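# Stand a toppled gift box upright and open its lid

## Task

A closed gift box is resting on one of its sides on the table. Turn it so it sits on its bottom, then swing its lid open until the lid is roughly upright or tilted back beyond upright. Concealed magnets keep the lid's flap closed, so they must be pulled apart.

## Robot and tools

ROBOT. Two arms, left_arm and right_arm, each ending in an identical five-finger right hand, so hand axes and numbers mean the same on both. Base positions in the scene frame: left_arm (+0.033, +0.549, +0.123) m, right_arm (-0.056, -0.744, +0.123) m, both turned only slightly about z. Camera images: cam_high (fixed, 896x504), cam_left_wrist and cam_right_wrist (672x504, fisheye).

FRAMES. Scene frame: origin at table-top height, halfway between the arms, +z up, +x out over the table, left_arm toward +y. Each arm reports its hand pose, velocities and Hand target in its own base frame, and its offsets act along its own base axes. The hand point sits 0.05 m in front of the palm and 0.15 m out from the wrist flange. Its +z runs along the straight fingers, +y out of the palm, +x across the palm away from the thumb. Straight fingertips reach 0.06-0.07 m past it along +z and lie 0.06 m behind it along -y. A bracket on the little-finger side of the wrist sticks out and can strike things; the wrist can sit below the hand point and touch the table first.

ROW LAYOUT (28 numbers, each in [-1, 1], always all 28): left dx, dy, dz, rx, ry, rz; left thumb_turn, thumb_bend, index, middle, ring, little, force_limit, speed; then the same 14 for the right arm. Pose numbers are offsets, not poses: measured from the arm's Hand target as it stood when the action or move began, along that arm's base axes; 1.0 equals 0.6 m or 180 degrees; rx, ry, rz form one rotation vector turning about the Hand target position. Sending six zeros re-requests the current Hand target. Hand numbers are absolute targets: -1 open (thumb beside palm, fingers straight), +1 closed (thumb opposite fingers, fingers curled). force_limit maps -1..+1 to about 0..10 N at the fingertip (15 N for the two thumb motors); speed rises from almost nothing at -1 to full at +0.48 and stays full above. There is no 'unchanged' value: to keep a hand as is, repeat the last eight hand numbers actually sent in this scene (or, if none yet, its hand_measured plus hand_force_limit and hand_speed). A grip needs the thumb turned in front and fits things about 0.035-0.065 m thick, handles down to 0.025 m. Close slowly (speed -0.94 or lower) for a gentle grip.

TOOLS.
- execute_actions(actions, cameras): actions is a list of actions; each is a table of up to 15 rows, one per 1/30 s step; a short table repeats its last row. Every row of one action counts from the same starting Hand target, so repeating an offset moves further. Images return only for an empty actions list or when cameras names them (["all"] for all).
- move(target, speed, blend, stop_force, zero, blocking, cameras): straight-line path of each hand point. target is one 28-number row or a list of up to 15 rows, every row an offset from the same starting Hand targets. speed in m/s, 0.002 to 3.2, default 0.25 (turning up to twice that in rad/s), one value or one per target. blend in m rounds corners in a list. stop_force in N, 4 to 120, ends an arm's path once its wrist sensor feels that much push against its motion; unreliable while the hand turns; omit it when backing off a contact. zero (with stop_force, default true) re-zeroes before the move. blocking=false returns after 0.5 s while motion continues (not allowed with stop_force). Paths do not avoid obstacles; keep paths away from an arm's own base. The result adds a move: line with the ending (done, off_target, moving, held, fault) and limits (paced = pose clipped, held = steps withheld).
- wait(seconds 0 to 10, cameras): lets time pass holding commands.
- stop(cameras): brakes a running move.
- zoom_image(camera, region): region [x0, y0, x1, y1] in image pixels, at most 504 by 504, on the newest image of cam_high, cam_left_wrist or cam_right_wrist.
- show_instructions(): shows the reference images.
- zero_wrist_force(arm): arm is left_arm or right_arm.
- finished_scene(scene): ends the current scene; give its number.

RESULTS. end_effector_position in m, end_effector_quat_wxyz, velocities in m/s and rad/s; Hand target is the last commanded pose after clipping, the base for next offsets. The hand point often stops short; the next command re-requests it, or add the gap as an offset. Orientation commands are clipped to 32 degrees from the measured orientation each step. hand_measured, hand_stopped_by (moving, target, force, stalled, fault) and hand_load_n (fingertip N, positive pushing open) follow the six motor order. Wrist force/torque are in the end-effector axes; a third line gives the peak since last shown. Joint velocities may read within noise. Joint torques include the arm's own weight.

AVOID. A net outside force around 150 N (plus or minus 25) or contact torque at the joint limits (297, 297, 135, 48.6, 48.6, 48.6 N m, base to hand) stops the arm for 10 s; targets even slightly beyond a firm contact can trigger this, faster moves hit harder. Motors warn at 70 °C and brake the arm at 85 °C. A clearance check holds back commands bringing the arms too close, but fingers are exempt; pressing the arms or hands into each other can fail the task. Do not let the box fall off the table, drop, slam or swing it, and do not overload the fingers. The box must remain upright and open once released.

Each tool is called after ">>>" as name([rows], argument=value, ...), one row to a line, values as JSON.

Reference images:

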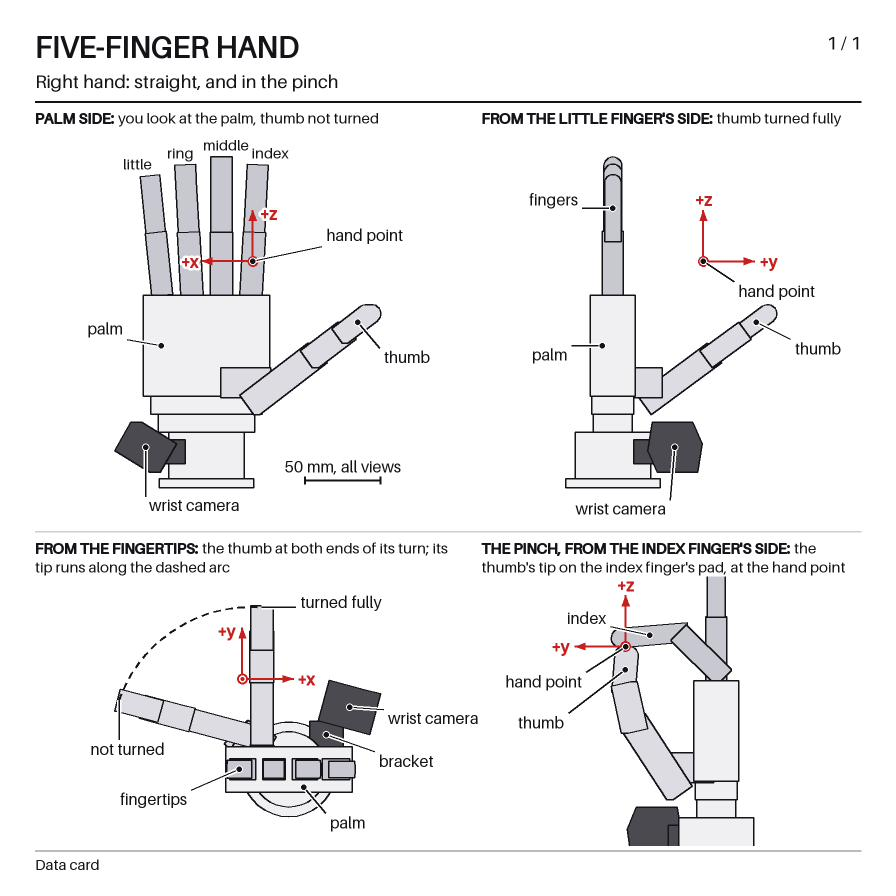

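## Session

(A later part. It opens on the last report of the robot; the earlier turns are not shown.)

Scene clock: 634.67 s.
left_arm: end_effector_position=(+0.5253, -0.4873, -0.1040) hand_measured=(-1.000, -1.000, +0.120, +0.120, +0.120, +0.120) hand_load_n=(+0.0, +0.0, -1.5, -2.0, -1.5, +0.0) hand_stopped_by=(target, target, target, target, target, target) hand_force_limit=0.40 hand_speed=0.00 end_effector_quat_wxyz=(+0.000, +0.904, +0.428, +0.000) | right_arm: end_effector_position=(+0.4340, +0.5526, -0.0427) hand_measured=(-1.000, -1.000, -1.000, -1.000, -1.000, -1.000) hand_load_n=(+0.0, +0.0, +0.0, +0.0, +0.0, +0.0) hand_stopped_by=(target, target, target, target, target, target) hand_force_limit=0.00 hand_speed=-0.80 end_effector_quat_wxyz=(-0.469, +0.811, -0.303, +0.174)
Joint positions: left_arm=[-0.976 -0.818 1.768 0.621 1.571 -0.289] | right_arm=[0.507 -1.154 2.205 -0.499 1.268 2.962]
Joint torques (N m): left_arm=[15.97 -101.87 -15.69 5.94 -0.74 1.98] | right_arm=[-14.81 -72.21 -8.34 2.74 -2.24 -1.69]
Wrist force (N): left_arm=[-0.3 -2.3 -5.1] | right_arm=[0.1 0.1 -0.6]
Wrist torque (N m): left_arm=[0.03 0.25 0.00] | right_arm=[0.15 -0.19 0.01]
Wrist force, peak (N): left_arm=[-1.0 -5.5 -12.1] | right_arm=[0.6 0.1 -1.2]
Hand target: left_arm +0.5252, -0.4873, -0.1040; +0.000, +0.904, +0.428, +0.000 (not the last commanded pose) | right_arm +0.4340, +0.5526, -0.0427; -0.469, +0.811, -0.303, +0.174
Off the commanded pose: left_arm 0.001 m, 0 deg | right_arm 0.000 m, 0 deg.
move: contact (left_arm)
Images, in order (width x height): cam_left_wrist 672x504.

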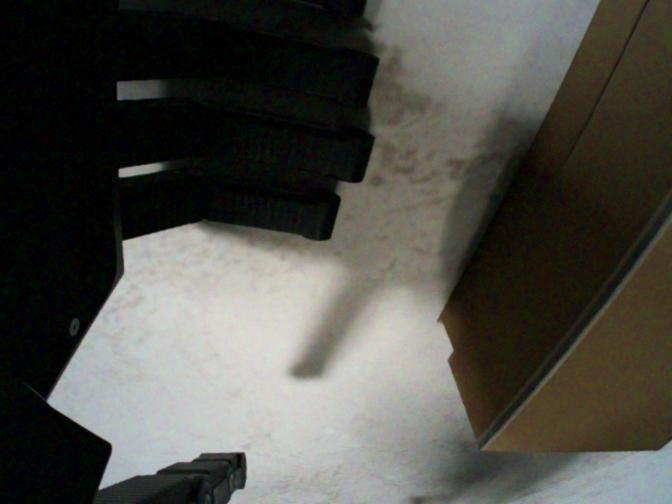

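>>> move([
  [0,0,0.0058,0,0,0,-1,-1,0.12,0.12,0.12,0.12,0.4,0.0, 0,0,0,0,0,0,-1,-1,-1,-1,-1,-1,0,-0.8],
  [0.0709,-0.058,0.0058,0,0,0,-1,-1,0.12,0.12,0.12,0.12,0.4,0.0, 0,0,0,0,0,0,-1,-1,-1,-1,-1,-1,0,-0.8],
], speed=0.05, stop_force=4, cameras=["cam_left_wrist", "cam_high"])

>>> zoom_image(camera="cam_left_wrist", region=[200, 0, 600, 300])

>>> zoom_image(camera="cam_high", region=[440, 110, 570, 220])

Scene clock: 660.87 s.
left_arm: end_effector_position=(+0.5252, -0.4873, -0.1038) hand_measured=(-1.000, -1.000, +0.120, +0.120, +0.120, +0.120) hand_load_n=(+0.0, +0.0, +0.0, +0.0, +0.0, +0.0) hand_stopped_by=(target, target, target, target, target, target) hand_force_limit=0.40 hand_speed=0.00 end_effector_quat_wxyz=(+0.000, +0.904, +0.428, +0.000) | right_arm: end_effector_position=(+0.4340, +0.5526, -0.0427) hand_measured=(-1.000, -1.000, -1.000, -1.000, -1.000, -1.000) hand_load_n=(+0.0, -0.5, +0.0, +0.0, +0.0, +0.0) hand_stopped_by=(target, target, target, target, target, target) hand_force_limit=0.00 hand_speed=-0.80 end_effector_quat_wxyz=(-0.469, +0.811, -0.303, +0.174)
Joint positions: left_arm=[-0.976 -0.819 1.768 0.621 1.571 -0.289] | right_arm=[0.507 -1.154 2.205 -0.499 1.268 2.962]
Joint torques (N m): left_arm=[13.54 -62.04 -25.97 1.94 -0.62 1.95] | right_arm=[-14.5 -71.75 -8.11 2.81 -1.94 -1.73]
Wrist force (N): left_arm=[-0.2 0.1 -0.3] | right_arm=[0.4 -0.1 -0.6]
Wrist torque (N m): left_arm=[0.04 0.05 0.10] | right_arm=[0.13 -0.23 0.01]
Wrist force, peak (N): left_arm=[0.2 -2.4 -5.9] | right_arm=[0.9 0.0 -0.7]
Hand target: left_arm +0.5252, -0.4873, -0.1038; +0.000, +0.904, +0.428, +0.000 (not the last commanded pose) | right_arm +0.4340, +0.5526, -0.0427; -0.469, +0.811, -0.303, +0.174
Off the commanded pose: left_arm 0.055 m, 0 deg | right_arm 0.000 m, 0 deg.
move: contact (left_arm); path passed 0 of 2 targets
Images, in order (width x height): cam_high 896x504, cam_left_wrist 672x504.

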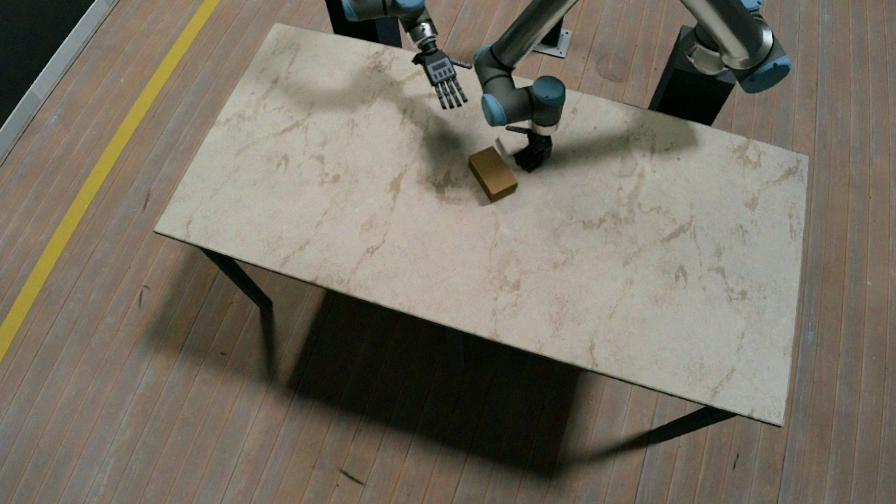

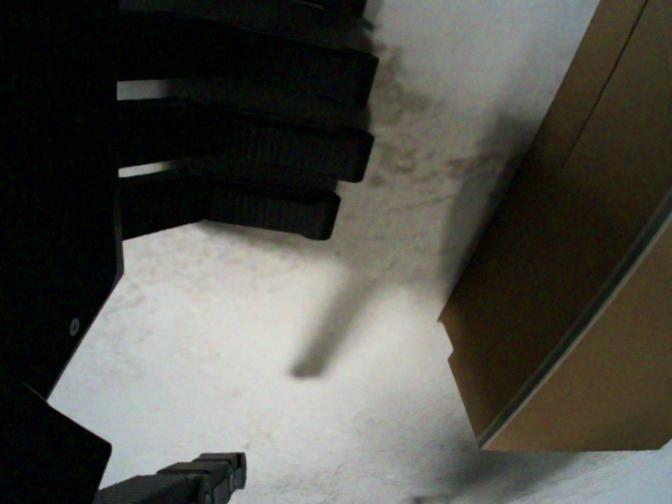

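Scaled by 1.260 from the camera's 672x504 image, which has a finer 960x720 frame.

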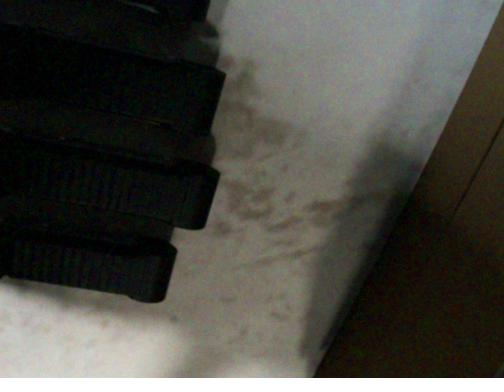

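Scaled by 3.877 from the camera's 896x504 image, which has a finer 1280x720 frame.

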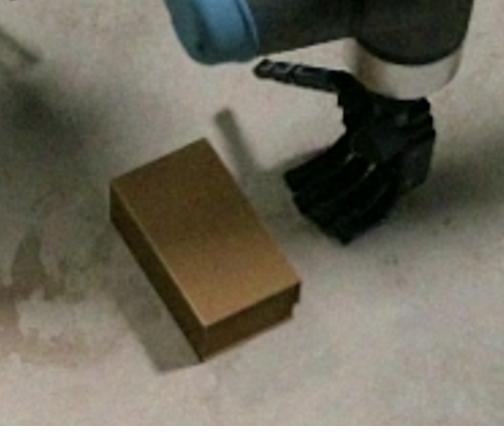

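>>> move([
  [0,0,0.0055,0,0,0,-1,-1,0.12,0.12,0.12,0.12,0.4,0.0, 0,0,0,0,0,0,-1,-1,-1,-1,-1,-1,0,-0.8],
  [0.0709,-0.058,0.0055,0,0,0,-1,-1,0.12,0.12,0.12,0.12,0.4,0.0, 0,0,0,0,0,0,-1,-1,-1,-1,-1,-1,0,-0.8],
], speed=0.06, cameras=["cam_left_wrist", "cam_high"])

>>> zoom_image(camera="cam_left_wrist", region=[200, 0, 600, 300])

>>> zoom_image(camera="cam_high", region=[440, 110, 570, 220])

Scene clock: 668.10 s.
left_arm: end_effector_position=(+0.5678, -0.5220, -0.1005) hand_measured=(-1.000, -1.000, +0.120, +0.120, +0.120, +0.120) hand_load_n=(+0.0, +0.0, +0.0, +0.0, +0.0, +0.0) hand_stopped_by=(target, target, target, target, target, target) hand_force_limit=0.40 hand_speed=0.00 end_effector_quat_wxyz=(+0.000, +0.904, +0.428, +0.000) | right_arm: end_effector_position=(+0.4340, +0.5526, -0.0427) hand_measured=(-1.000, -1.000, -1.000, -1.000, -1.000, -1.000) hand_load_n=(-0.5, +0.0, -0.5, +0.0, +0.0, +0.0) hand_stopped_by=(target, target, target, target, target, target) hand_force_limit=0.00 hand_speed=-0.80 end_effector_quat_wxyz=(-0.469, +0.811, -0.303, +0.174)
Joint positions: left_arm=[-0.953 -0.766 1.641 0.695 1.571 -0.266] | right_arm=[0.507 -1.154 2.205 -0.499 1.268 2.962]
Joint torques (N m): left_arm=[15.78 -69.74 -29.68 6.88 -0.87 2.41] | right_arm=[-14.66 -68.95 -7.88 3.05 -2.3 -1.44]
Wrist force (N): left_arm=[-0.1 -0.5 -0.3] | right_arm=[0.0 -0.2 -0.4]
Wrist torque (N m): left_arm=[0.05 0.00 -0.22] | right_arm=[0.10 -0.18 -0.01]
Wrist force, peak (N): left_arm=[-1.2 0.1 -0.4] | right_arm=[0.5 0.3 -1.0]
Hand target: left_arm +0.5678, -0.5221, -0.1005; +0.000, +0.904, +0.428, +0.000 | right_arm +0.4340, +0.5526, -0.0427; -0.469, +0.811, -0.303, +0.174
Off the commanded pose: left_arm 0.000 m, 0 deg | right_arm 0.000 m, 0 deg.
move: done
Images, in order (width x height): cam_high 896x504, cam_left_wrist 672x504.

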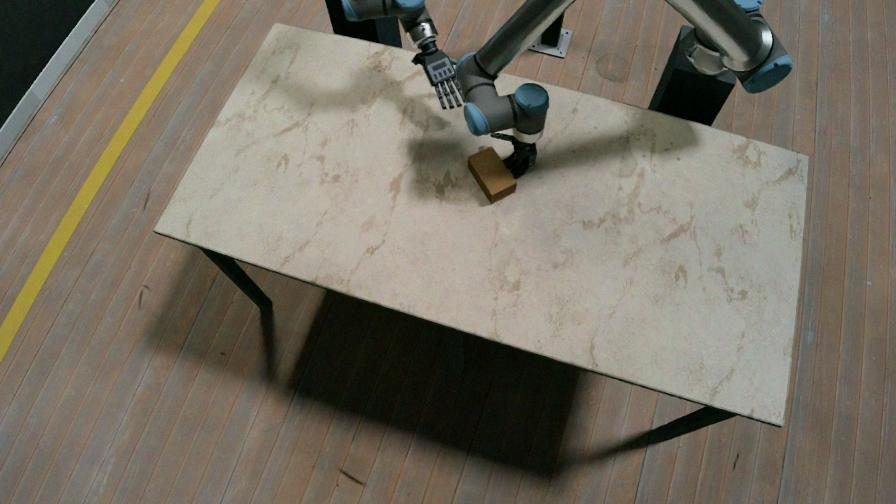

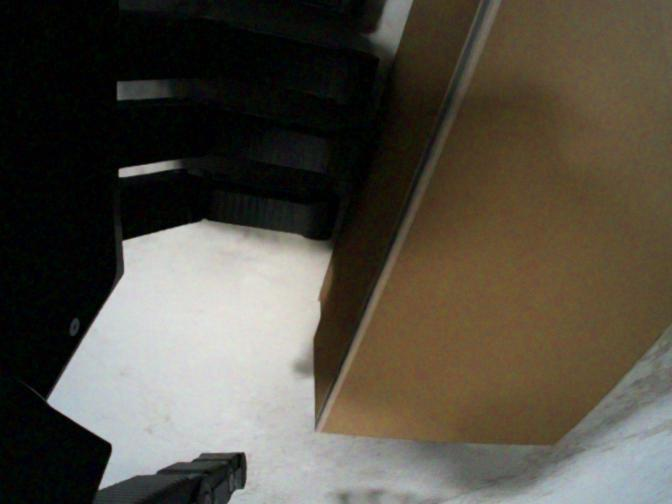

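Scaled by 1.260 from the camera's 672x504 image, which has a finer 960x720 frame.

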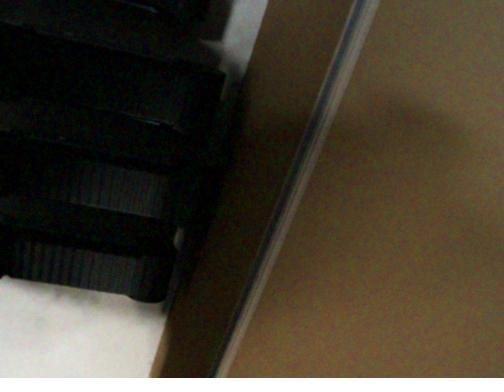

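Scaled by 3.877 from the camera's 896x504 image, which has a finer 1280x720 frame.

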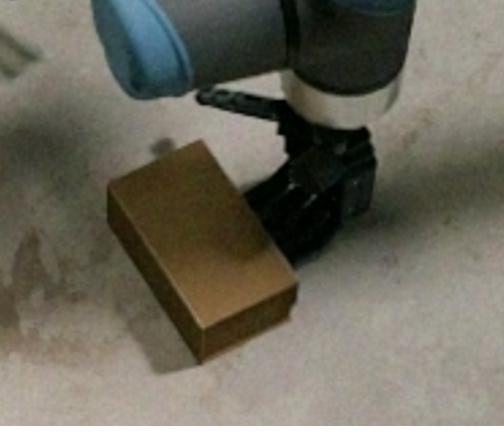

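>>> move([
  [0.0052,-0.0042,0,0,0,0,-1,-1,0.12,0.12,0.12,0.12,0.4,0.0, 0,0,0,0,0,0,-1,-1,-1,-1,-1,-1,0,-0.8],
  [0.0052,-0.0042,0.025,0,0,0,-1,-1,0.12,0.12,0.12,0.12,0.4,0.0, 0,0,0,0,0,0,-1,-1,-1,-1,-1,-1,0,-0.8],
], speed=0.03, stop_force=20, cameras=["cam_left_wrist", "cam_high"])

>>> zoom_image(camera="cam_left_wrist", region=[200, 0, 600, 300])

>>> zoom_image(camera="cam_high", region=[440, 110, 570, 220])

Scene clock: 682.03 s.
left_arm: end_effector_position=(+0.5709, -0.5246, -0.0855) hand_measured=(-1.000, -1.000, +0.120, +0.120, +0.120, +0.120) hand_load_n=(+0.0, +0.0, +0.5, +0.5, +0.0, +0.5) hand_stopped_by=(target, target, target, target, target, target) hand_force_limit=0.40 hand_speed=0.00 end_effector_quat_wxyz=(+0.000, +0.904, +0.428, +0.000) | right_arm: end_effector_position=(+0.4340, +0.5526, -0.0427) hand_measured=(-1.000, -1.000, -1.000, -1.000, -1.000, -1.000) hand_load_n=(-0.5, +0.0, +0.0, +0.0, +0.0, +0.0) hand_stopped_by=(target, target, target, target, target, target) hand_force_limit=0.00 hand_speed=-0.80 end_effector_quat_wxyz=(-0.469, +0.811, -0.303, +0.174)
Joint positions: left_arm=[-0.951 -0.78 1.631 0.719 1.571 -0.264] | right_arm=[0.507 -1.154 2.205 -0.499 1.268 2.962]
Joint torques (N m): left_arm=[15.19 -112.23 -26.16 6.98 3.2 2.08] | right_arm=[-16.44 -69.81 -8.42 2.48 -2.47 -1.86]
Wrist force (N): left_arm=[0.1 -0.2 0.2] | right_arm=[0.4 0.2 -0.8]
Wrist torque (N m): left_arm=[0.04 -0.01 -0.21] | right_arm=[0.18 -0.22 0.03]
Wrist force, peak (N): left_arm=[-0.6 -0.8 -0.9] | right_arm=[0.8 -0.2 -1.0]
Hand target: left_arm +0.5709, -0.5246, -0.0855; +0.000, +0.904, +0.428, +0.000 | right_arm +0.4340, +0.5526, -0.0427; -0.469, +0.811, -0.303, +0.174
Off the commanded pose: left_arm 0.000 m, 0 deg | right_arm 0.000 m, 0 deg.
move: done
Images, in order (width x height): cam_high 896x504, cam_left_wrist 672x504.

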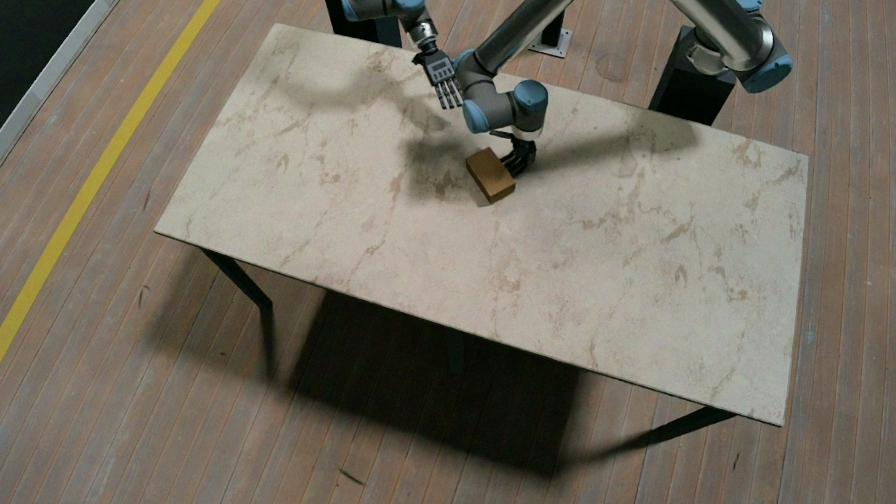

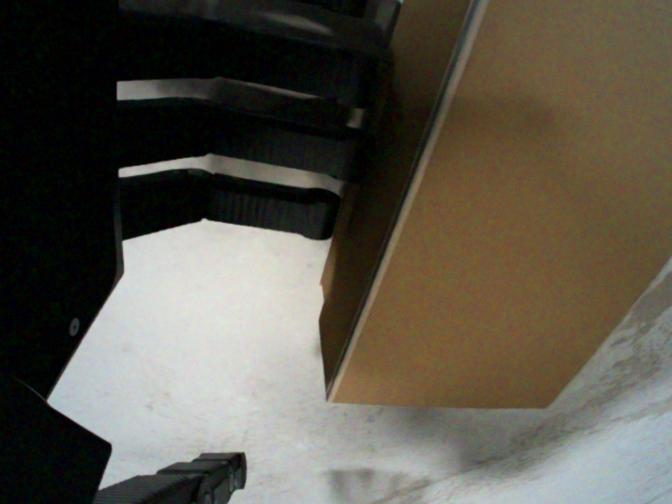

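Scaled by 1.260 from the camera's 672x504 image, which has a finer 960x720 frame.

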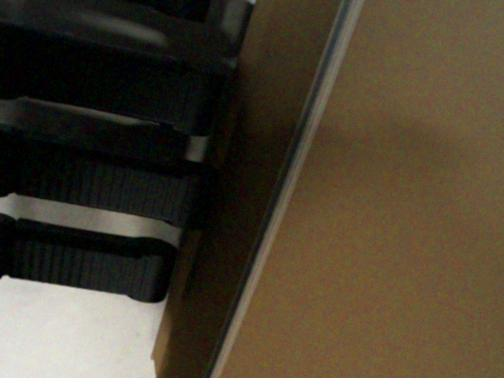

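Scaled by 3.877 from the camera's 896x504 image, which has a finer 1280x720 frame.

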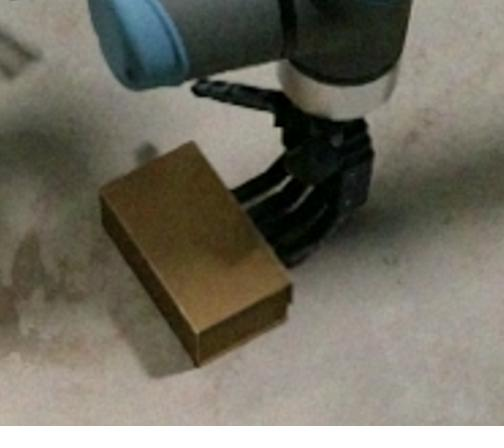

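>>> move(target=[-0.0258,0.0211,0,0,0,0,-1,-1,0.12,0.12,0.12,0.12,0.4,0.0, 0.61,0.124,0.30,-0.1851,-0.0173,0.4985,-1,-1,-1,-1,-1,-1,0,-0.8], speed=0.5)

>>> move(target=[0,0,-0.025,0,0,0,-1,-1,0.12,0.12,0.12,0.12,0.4,0.0, 0,0,-0.35,0,0,0,-1,-1,-1,-1,-1,-1,0,-0.8], speed=0.25, cameras=["all"])

>>> zoom_image(camera="cam_high", region=[440, 110, 570, 220])

Scene clock: 733.80 s.
left_arm: end_effector_position=(+0.5554, -0.5119, -0.0855) hand_measured=(-1.000, -1.000, +0.120, +0.120, +0.120, +0.120) hand_load_n=(+0.0, +0.0, +0.0, +0.0, +0.0, +0.0) hand_stopped_by=(target, target, target, target, target, target) hand_force_limit=0.40 hand_speed=0.00 end_effector_quat_wxyz=(+0.000, +0.904, +0.428, +0.000) | right_arm: end_effector_position=(+0.7996, +0.6267, +0.1373) hand_measured=(-1.000, -1.000, -1.000, -1.000, -1.000, -1.000) hand_load_n=(+0.0, +0.0, +0.0, +0.0, +0.0, +0.0) hand_stopped_by=(target, target, target, target, target, target) hand_force_limit=0.00 hand_speed=-0.80 end_effector_quat_wxyz=(-0.233, +0.871, +0.417, -0.111)
Joint positions: left_arm=[-0.959 -0.802 1.679 0.694 1.571 -0.272] | right_arm=[0.433 -0.201 0.085 1.936 1.106 1.051]
Joint torques (N m): left_arm=[-15.39 -108.54 -14.33 1.96 1.96 -2.3] | right_arm=[15.24 -96.7 -49 7.62 1.29 -2.17]
Wrist force (N): left_arm=[-0.4 0.3 -0.4] | right_arm=[-0.1 0.0 0.0]
Wrist torque (N m): left_arm=[0.11 0.07 0.10] | right_arm=[0.06 -0.09 0.05]
Wrist force, peak (N): left_arm=[-0.8 -0.6 0.6] | right_arm=[-0.3 1.3 -1.3]
Hand target: left_arm +0.5554, -0.5119, -0.0855; +0.000, +0.904, +0.428, +0.000 | right_arm +0.8000, +0.6270, +0.1373; -0.233, +0.871, +0.417, -0.111
Off the commanded pose: left_arm 0.000 m, 0 deg | right_arm 0.000 m, 0 deg.
move: done

Scene clock: 735.27 s.
left_arm: end_effector_position=(+0.5554, -0.5119, -0.1005) hand_measured=(-1.000, -1.000, +0.120, +0.120, +0.120, +0.120) hand_load_n=(+0.0, +0.0, +0.0, +0.0, +0.0, +0.0) hand_stopped_by=(target, target, target, target, target, target) hand_force_limit=0.40 hand_speed=0.00 end_effector_quat_wxyz=(+0.000, +0.904, +0.428, +0.000) | right_arm: end_effector_position=(+0.8000, +0.6269, -0.0726) hand_measured=(-1.000, -1.000, -1.000, -1.000, -1.000, -1.000) hand_load_n=(+0.0, +0.0, -0.5, +0.0, +0.0, +0.0) hand_stopped_by=(target, target, target, target, target, target) hand_force_limit=0.00 hand_speed=-0.80 end_effector_quat_wxyz=(-0.233, +0.871, +0.417, -0.111)
Joint positions: left_arm=[-0.959 -0.783 1.678 0.675 1.571 -0.272] | right_arm=[0.433 -0.136 0.321 1.636 1.107 1.051]
Joint torques (N m): left_arm=[-14.53 -66.57 -28.08 1.84 0.74 -1.97] | right_arm=[5.13 -99.09 -47.78 6.68 -2.09 2.26]
Wrist force (N): left_arm=[-0.8 -0.2 -0.2] | right_arm=[0.0 -0.1 0.3]
Wrist torque (N m): left_arm=[0.02 0.11 0.06] | right_arm=[0.01 -0.10 -0.16]
Wrist force, peak (N): left_arm=[-0.9 0.2 -0.6] | right_arm=[-0.3 1.1 2.0]
Hand target: left_arm +0.5554, -0.5119, -0.1005; +0.000, +0.904, +0.428, +0.000 | right_arm +0.8000, +0.6270, -0.0727; -0.233, +0.871, +0.417, -0.111
Off the commanded pose: left_arm 0.000 m, 0 deg | right_arm 0.000 m, 0 deg.
move: done

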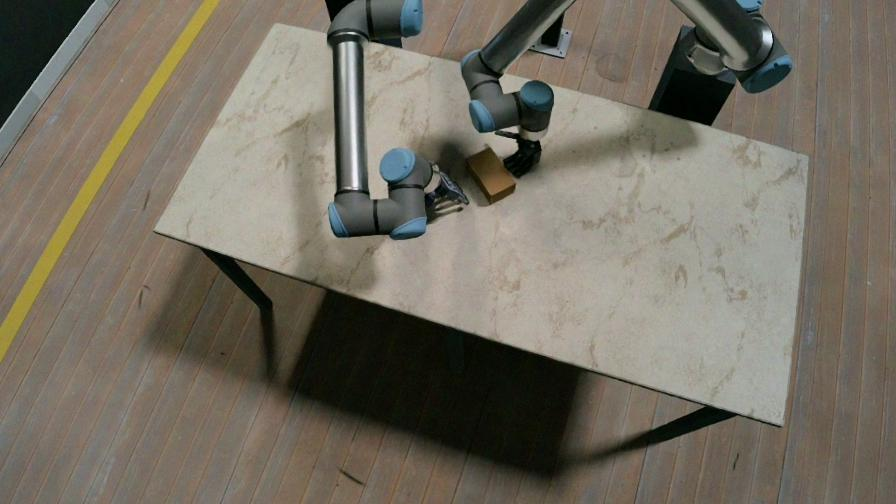

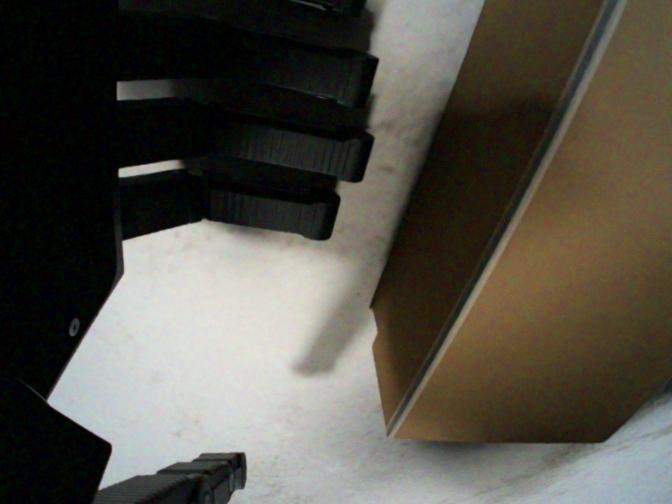

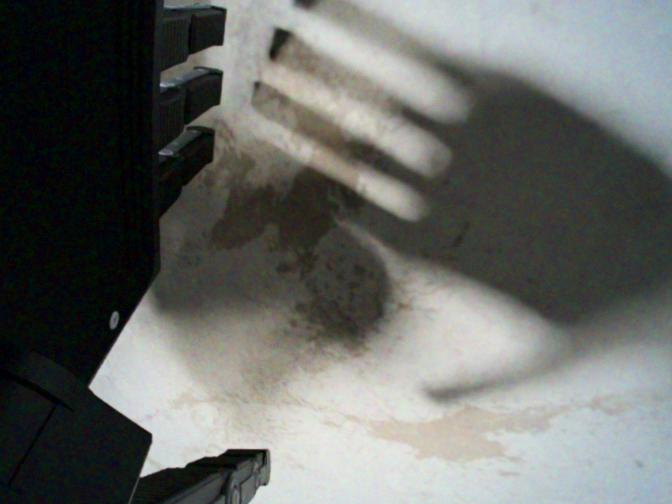

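Scaled by 3.877 from the camera's 896x504 image, which has a finer 1280x720 frame.

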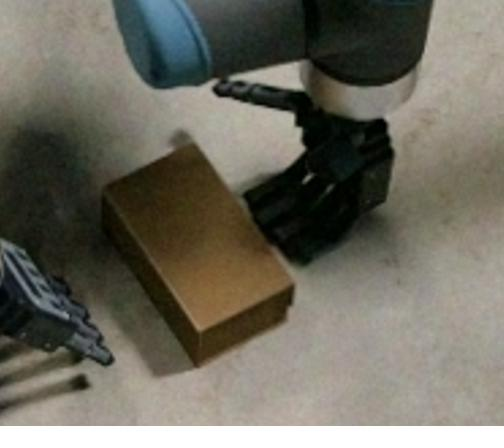

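>>> move(target=[0.0245,-0.02,0,0,0,0,-1,-1,0.12,0.12,0.12,0.12,0.4,0.0, 0,0,0,0,0,0,-1,-1,-1,-1,-1,-1,0,-0.8], speed=0.05)

>>> move(target=[0,0,0,0,0,0,-1,-1,0.12,0.12,0.12,0.12,0.4,0.0, -0.1167,0.0942,0,0,0,0,-1,-1,-1,-1,-1,-1,0,-0.8], speed=0.03, stop_force=5, cameras=["all"])

>>> zoom_image(camera="cam_high", region=[440, 110, 570, 220])

>>> zoom_image(camera="cam_left_wrist", region=[200, 0, 600, 300])

Scene clock: 747.93 s.
left_arm: end_effector_position=(+0.5701, -0.5239, -0.1005) hand_measured=(-1.000, -1.000, +0.120, +0.120, +0.120, +0.120) hand_load_n=(+0.0, +0.0, +0.0, +0.0, +0.0, +0.0) hand_stopped_by=(target, target, target, target, target, target) hand_force_limit=0.40 hand_speed=0.00 end_effector_quat_wxyz=(+0.000, +0.904, +0.428, +0.000) | right_arm: end_effector_position=(+0.8000, +0.6270, -0.0727) hand_measured=(-1.000, -1.000, -1.000, -1.000, -1.000, -1.000) hand_load_n=(+0.0, -0.5, +0.0, +0.0, +0.0, +0.0) hand_stopped_by=(target, target, target, target, target, target) hand_force_limit=0.00 hand_speed=-0.80 end_effector_quat_wxyz=(-0.233, +0.871, +0.417, -0.111)
Joint positions: left_arm=[-0.952 -0.763 1.634 0.699 1.571 -0.265] | right_arm=[0.433 -0.136 0.321 1.636 1.107 1.051]
Joint torques (N m): left_arm=[17 -69.23 -29.32 6.78 -2.29 2.53] | right_arm=[11.98 -95.59 -47.28 7.27 0.63 2.28]
Wrist force (N): left_arm=[-0.3 0.0 0.1] | right_arm=[0.1 -0.4 0.3]
Wrist torque (N m): left_arm=[0.05 0.03 -0.23] | right_arm=[-0.04 -0.11 -0.16]
Wrist force, peak (N): left_arm=[-0.8 0.1 -0.6] | right_arm=[0.5 -0.7 0.3]
Hand target: left_arm +0.5701, -0.5239, -0.1005; +0.000, +0.904, +0.428, +0.000 | right_arm +0.8000, +0.6270, -0.0727; -0.233, +0.871, +0.417, -0.111
Off the commanded pose: left_arm 0.000 m, 0 deg | right_arm 0.000 m, 0 deg.
move: done

Scene clock: 751.10 s.
left_arm: end_effector_position=(+0.5701, -0.5239, -0.1005) hand_measured=(-1.000, -1.000, +0.120, +0.120, +0.120, +0.120) hand_load_n=(+0.0, +0.0, +0.0, +0.5, +0.0, +0.0) hand_stopped_by=(target, target, target, target, target, target) hand_force_limit=0.40 hand_speed=0.00 end_effector_quat_wxyz=(+0.000, +0.904, +0.428, +0.000) | right_arm: end_effector_position=(+0.7565, +0.6621, -0.0727) hand_measured=(-1.000, -1.000, -1.000, -1.000, -1.000, -1.000) hand_load_n=(+0.0, +0.0, +0.0, -2.5, +0.0, +0.0) hand_stopped_by=(target, target, target, target, target, target) hand_force_limit=0.00 hand_speed=-0.80 end_effector_quat_wxyz=(-0.233, +0.871, +0.417, -0.111)
Joint positions: left_arm=[-0.952 -0.762 1.633 0.699 1.571 -0.265] | right_arm=[0.482 -0.2 0.448 1.549 1.095 1.104]
Joint torques (N m): left_arm=[16.76 -75.88 -29.3 0.67 2.7 1.33] | right_arm=[-10.74 -90.79 -44.45 6.87 0.67 -1.83]
Wrist force (N): left_arm=[-0.9 -5.4 -1.5] | right_arm=[0.9 1.7 -3.6]
Wrist torque (N m): left_arm=[0.08 0.07 -0.34] | right_arm=[0.12 -0.03 0.15]
Wrist force, peak (N): left_arm=[-1.4 -9.8 -2.0] | right_arm=[0.0 5.7 -14.2]
Hand target: left_arm +0.5701, -0.5239, -0.1005; +0.000, +0.904, +0.428, +0.000 | right_arm +0.7565, +0.6621, -0.0727; -0.233, +0.871, +0.417, -0.111 (not the last commanded pose)
Off the commanded pose: left_arm 0.000 m, 0 deg | right_arm 0.034 m, 0 deg.
move: contact (right_arm)

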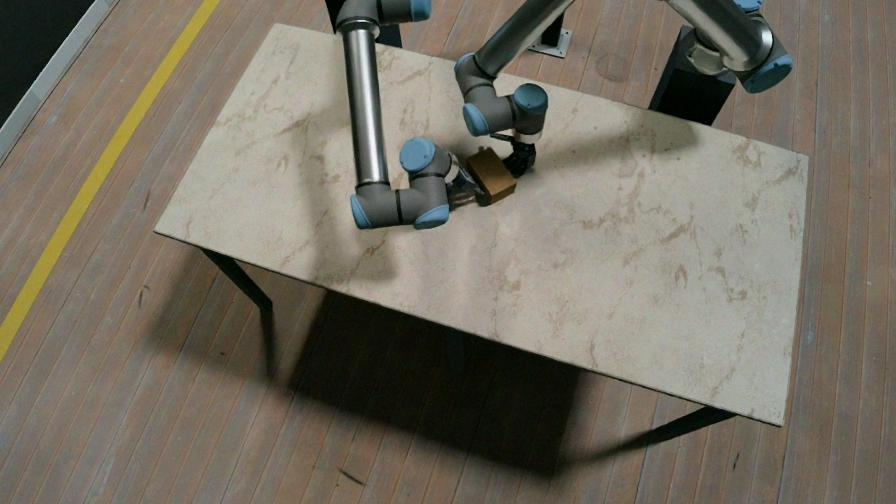

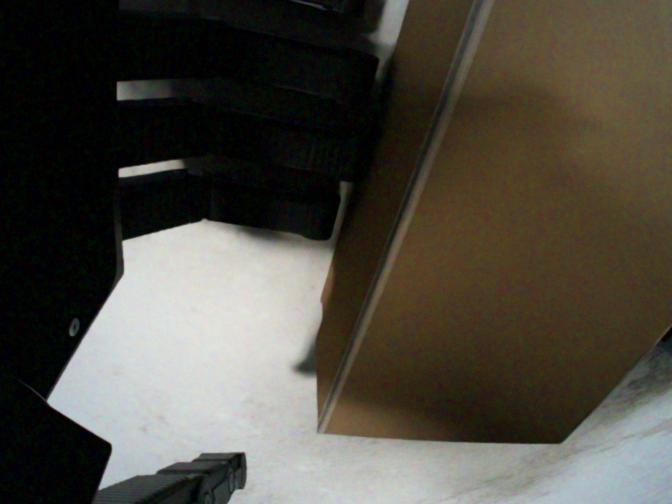

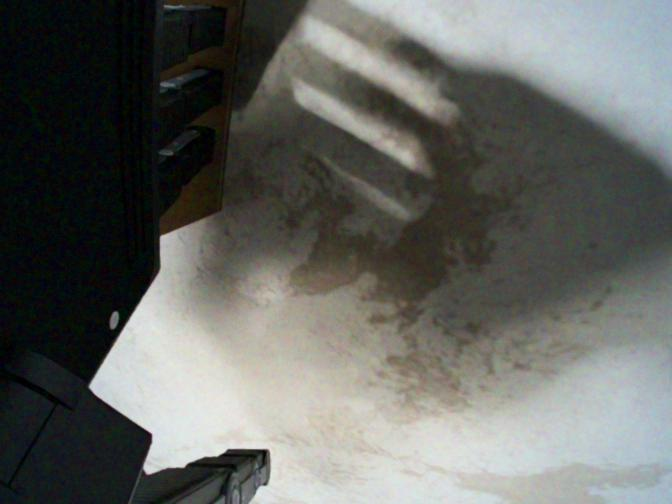

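Scaled by 3.877 from the camera's 896x504 image, which has a finer 1280x720 frame.

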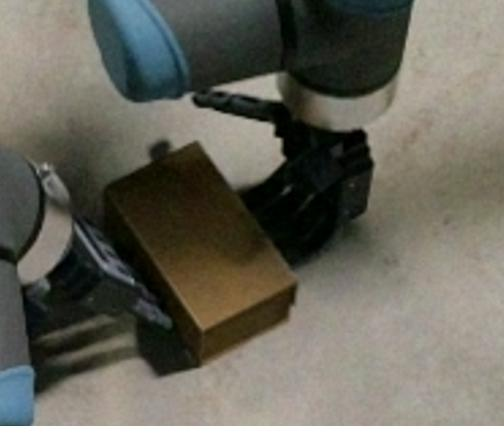

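Scaled by 1.260 from the camera's 672x504 image, which has a finer 960x720 frame.

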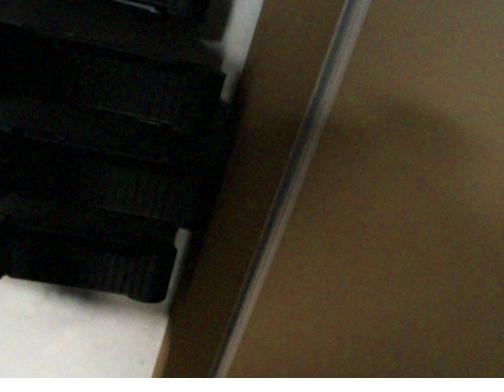

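>>> move(target=[0,0,0.025,0,0,0,-1,-1,0.12,0.12,0.12,0.12,0.4,0.0, 0,0,0,0,0,0,-1,-1,-1,-1,-1,-1,0,-0.8], speed=0.02, stop_force=25, cameras=["cam_left_wrist", "cam_high"])

>>> zoom_image(camera="cam_high", region=[440, 110, 570, 220])

>>> zoom_image(camera="cam_left_wrist", region=[200, 0, 600, 300])

Scene clock: 758.57 s.
left_arm: end_effector_position=(+0.5701, -0.5239, -0.0855) hand_measured=(-1.000, -1.000, +0.120, +0.120, +0.120, +0.120) hand_load_n=(+0.0, +0.0, +0.0, +4.5, +0.0, +0.0) hand_stopped_by=(target, target, target, target, target, target) hand_force_limit=0.40 hand_speed=0.00 end_effector_quat_wxyz=(+0.000, +0.904, +0.428, +0.000) | right_arm: end_effector_position=(+0.7566, +0.6620, -0.0727) hand_measured=(-1.000, -1.000, -1.000, -0.998, -1.000, -1.000) hand_load_n=(+0.0, +0.0, +0.0, -11.0, +0.0, +0.0) hand_stopped_by=(target, target, target, target, target, target) hand_force_limit=0.00 hand_speed=-0.80 end_effector_quat_wxyz=(-0.233, +0.871, +0.417, -0.111)
Joint positions: left_arm=[-0.952 -0.781 1.634 0.718 1.571 -0.265] | right_arm=[0.482 -0.2 0.448 1.549 1.095 1.104]
Joint torques (N m): left_arm=[16.06 -114.85 -24.67 4.57 1.77 -1.39] | right_arm=[10.81 -93.77 -38.42 6.69 -3.76 -2.08]
Wrist force (N): left_arm=[-1.2 -9.5 0.4] | right_arm=[0.6 7.5 -9.1]
Wrist torque (N m): left_arm=[0.17 0.05 -0.43] | right_arm=[0.01 0.14 0.26]
Wrist force, peak (N): left_arm=[-1.0 -10.0 0.6] | right_arm=[0.5 6.2 -12.1]
Hand target: left_arm +0.5701, -0.5239, -0.0855; +0.000, +0.904, +0.428, +0.000 | right_arm +0.7565, +0.6621, -0.0727; -0.233, +0.871, +0.417, -0.111
Off the commanded pose: left_arm 0.000 m, 0 deg | right_arm 0.000 m, 0 deg.
move: done
Images, in order (width x height): cam_high 896x504, cam_left_wrist 672x504.

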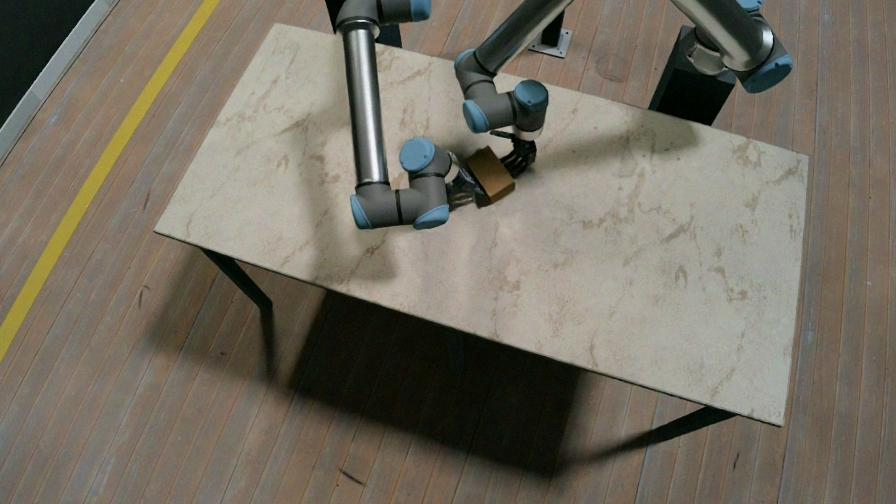

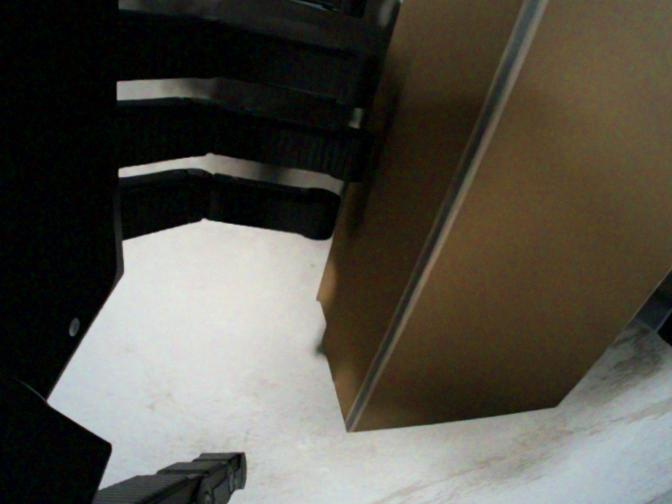

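Scaled by 3.877 from the camera's 896x504 image, which has a finer 1280x720 frame.

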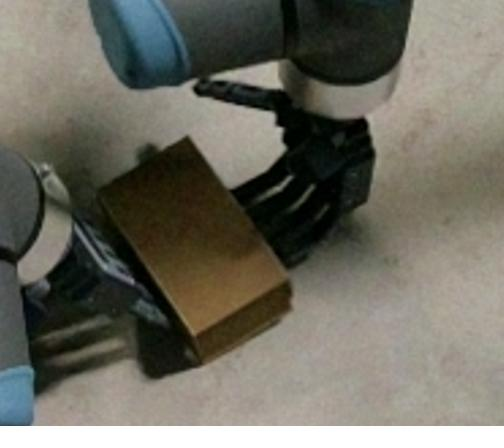

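Scaled by 1.260 from the camera's 672x504 image, which has a finer 960x720 frame.

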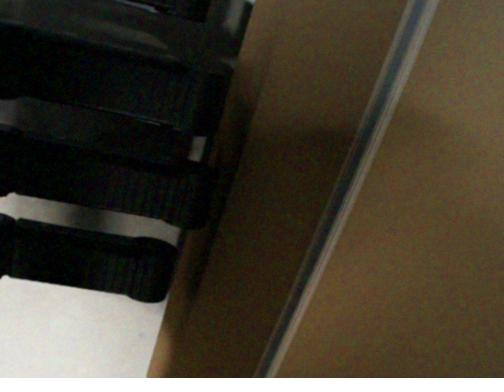

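>>> zoom_image(camera="cam_high", region=[480, 160, 530, 215])

>>> zoom_image(camera="cam_left_wrist", region=[290, 250, 430, 450])

Scaled by 9.164 from the camera's 896x504 image, which has a finer 1280x720 frame.

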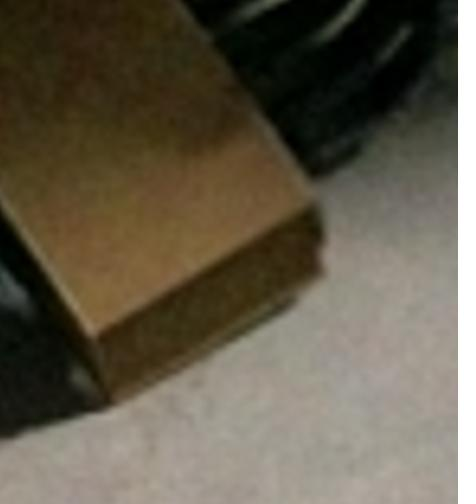

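Scaled by 2.520 from the camera's 672x504 image, which has a finer 960x720 frame.

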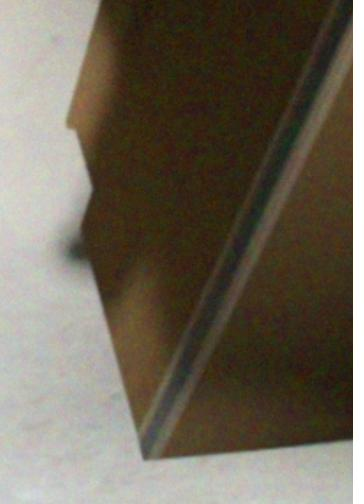

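>>> move([
  [0,0,-0.025,0,0,0,-1,-1,0.12,0.12,0.12,0.12,0.4,0.0, 0,0,0,0,0,0,-1,-1,-1,-1,-1,-1,0,-0.8],
  [-0.0451,0.0369,-0.025,0,0,0,-1,-1,0.12,0.12,0.12,0.12,0.4,0.0, 0,0,0,0,0,0,-1,-1,-1,-1,-1,-1,0,-0.8],
  [-0.0451,0.0369,0.0208,0,0,0,-1,-1,0.12,0.12,0.12,0.12,0.4,0.0, 0,0,0,0,0,0,-1,-1,-1,-1,-1,-1,0,-0.8],
], speed=0.05)

>>> move(target=[0,0,0,0,0,0,-1,-1,0.0,0.0,0.0,0.8,0.4,0.0, 0,0,0,0,0,0,-1,-1,-1,-1,-1,-1,0,-0.8], speed=0.05, cameras=["cam_high", "cam_left_wrist"])

>>> move(target=[0,0,-0.06,0,0,0,-1,-1,0.0,0.0,0.0,0.8,0.4,0.0, 0,0,0,0,0,0,-1,-1,-1,-1,-1,-1,0,-0.8], speed=0.02, stop_force=4, cameras=["cam_left_wrist"])

>>> zoom_image(camera="cam_left_wrist", region=[200, 0, 600, 300])

Scene clock: 867.40 s.
left_arm: end_effector_position=(+0.5430, -0.5018, -0.0731) hand_measured=(-1.000, -1.000, +0.120, +0.120, +0.120, +0.120) hand_load_n=(+0.0, +0.0, +0.0, +0.5, +0.5, +0.0) hand_stopped_by=(target, target, target, target, target, target) hand_force_limit=0.40 hand_speed=0.00 end_effector_quat_wxyz=(+0.000, +0.904, +0.428, +0.000) | right_arm: end_effector_position=(+0.7565, +0.6621, -0.0727) hand_measured=(-1.000, -1.000, -1.000, -1.000, -1.000, -1.000) hand_load_n=(+0.0, +0.0, +0.0, +0.0, +0.0, +0.0) hand_stopped_by=(target, target, target, target, target, target) hand_force_limit=0.00 hand_speed=-0.80 end_effector_quat_wxyz=(-0.233, +0.871, +0.417, -0.111)
Joint positions: left_arm=[-0.966 -0.835 1.716 0.69 1.571 -0.279] | right_arm=[0.482 -0.2 0.448 1.549 1.095 1.104]
Joint torques (N m): left_arm=[-16.08 -104.07 -29.62 6.67 -0.65 -2.38] | right_arm=[14.23 -110.93 -21.25 5 0.46 -2.01]
Wrist force (N): left_arm=[-0.5 0.0 -0.1] | right_arm=[0.5 0.3 0.3]
Wrist torque (N m): left_arm=[0.05 0.06 0.08] | right_arm=[0.04 -0.18 0.09]
Wrist force, peak (N): left_arm=[-1.7 -12.2 -0.6] | right_arm=[1.0 8.1 -9.2]
Hand target: left_arm +0.5431, -0.5018, -0.0730; +0.000, +0.904, +0.428, +0.000 | right_arm +0.7565, +0.6621, -0.0727; -0.233, +0.871, +0.417, -0.111
Off the commanded pose: left_arm 0.000 m, 0 deg | right_arm 0.000 m, 0 deg.
move: done

Scene clock: 867.93 s.
left_arm: end_effector_position=(+0.5431, -0.5018, -0.0730) hand_measured=(-1.000, -1.000, +0.000, +0.000, +0.000, +0.800) hand_load_n=(+0.0, +0.0, +0.0, +0.0, +0.0, +0.5) hand_stopped_by=(target, target, target, target, target, target) hand_force_limit=0.40 hand_speed=0.00 end_effector_quat_wxyz=(+0.000, +0.904, +0.428, +0.000) | right_arm: end_effector_position=(+0.7565, +0.6621, -0.0727) hand_measured=(-1.000, -1.000, -1.000, -1.000, -1.000, -1.000) hand_load_n=(-0.5, +0.0, -0.5, +0.0, +0.0, +0.0) hand_stopped_by=(target, target, target, target, target, target) hand_force_limit=0.00 hand_speed=-0.80 end_effector_quat_wxyz=(-0.233, +0.871, +0.417, -0.111)
Joint positions: left_arm=[-0.966 -0.835 1.716 0.69 1.571 -0.279] | right_arm=[0.482 -0.2 0.448 1.549 1.095 1.104]
Joint torques (N m): left_arm=[-14.83 -107.18 -29.61 7 -1.33 -2.24] | right_arm=[12.55 -113.44 -22.64 5.12 0.46 -2]
Wrist force (N): left_arm=[-0.6 -0.3 -0.4] | right_arm=[0.1 0.4 0.2]
Wrist torque (N m): left_arm=[0.02 0.09 0.07] | right_arm=[0.06 -0.12 0.07]
Wrist force, peak (N): left_arm=[-0.6 -0.4 -0.4] | right_arm=[0.5 0.4 0.3]
Hand target: left_arm +0.5431, -0.5018, -0.0730; +0.000, +0.904, +0.428, +0.000 | right_arm +0.7565, +0.6621, -0.0727; -0.233, +0.871, +0.417, -0.111
Off the commanded pose: left_arm 0.000 m, 0 deg | right_arm 0.000 m, 0 deg.
move: done
Images, in order (width x height): cam_high 896x504, cam_left_wrist 672x504.

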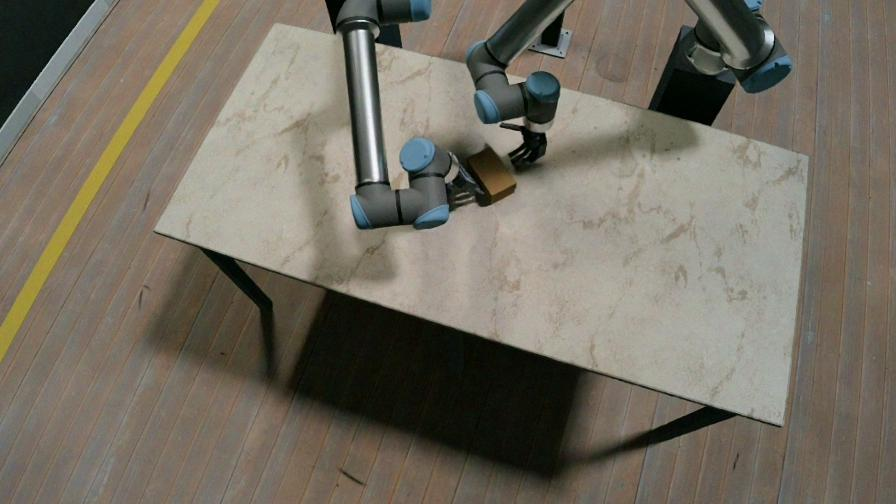

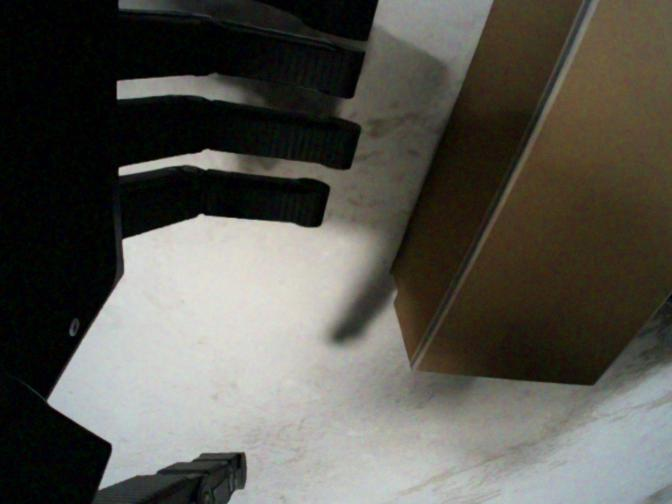

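Scene clock: 870.27 s.
left_arm: end_effector_position=(+0.5430, -0.5017, -0.0953) hand_measured=(-1.000, -1.000, +0.000, +0.000, +0.000, +0.800) hand_load_n=(+0.0, +0.0, +0.0, -3.0, +0.0, +0.0) hand_stopped_by=(target, target, target, target, target, target) hand_force_limit=0.40 hand_speed=0.00 end_effector_quat_wxyz=(+0.000, +0.904, +0.428, +0.000) | right_arm: end_effector_position=(+0.7565, +0.6621, -0.0727) hand_measured=(-1.000, -1.000, -1.000, -1.000, -1.000, -1.000) hand_load_n=(+0.0, -0.5, +0.0, -0.5, +0.0, +0.0) hand_stopped_by=(target, target, target, target, target, target) hand_force_limit=0.00 hand_speed=-0.80 end_effector_quat_wxyz=(-0.233, +0.871, +0.417, -0.111)
Joint positions: left_arm=[-0.966 -0.806 1.716 0.661 1.571 -0.279] | right_arm=[0.482 -0.2 0.448 1.549 1.095 1.104]
Joint torques (N m): left_arm=[-9.2 -105.84 -28.2 6.2 -2.94 -2.23] | right_arm=[12.24 -129.34 -22.48 4.56 0.37 -2.2]
Wrist force (N): left_arm=[-0.1 -1.2 -3.6] | right_arm=[0.0 0.3 0.0]
Wrist torque (N m): left_arm=[0.09 0.13 0.08] | right_arm=[0.04 -0.10 0.07]
Wrist force, peak (N): left_arm=[-0.8 -8.4 -14.3] | right_arm=[0.5 0.6 0.2]
Hand target: left_arm +0.5430, -0.5017, -0.0953; +0.000, +0.904, +0.428, +0.000 (not the last commanded pose) | right_arm +0.7565, +0.6621, -0.0727; -0.233, +0.871, +0.417, -0.111
Off the commanded pose: left_arm 0.014 m, 0 deg | right_arm 0.000 m, 0 deg.
move: contact (left_arm)
Images, in order (width x height): cam_left_wrist 672x504.

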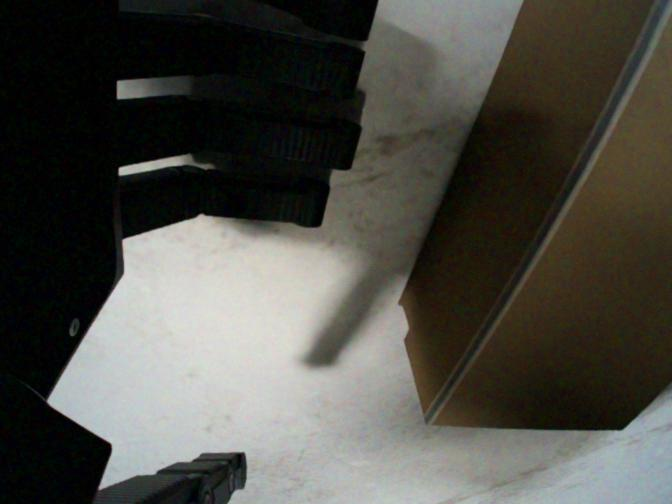

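Scaled by 1.260 from the camera's 672x504 image, which has a finer 960x720 frame.

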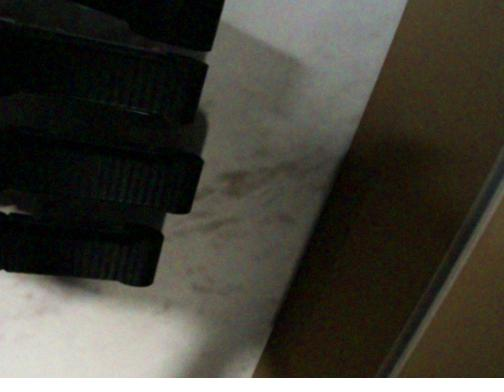

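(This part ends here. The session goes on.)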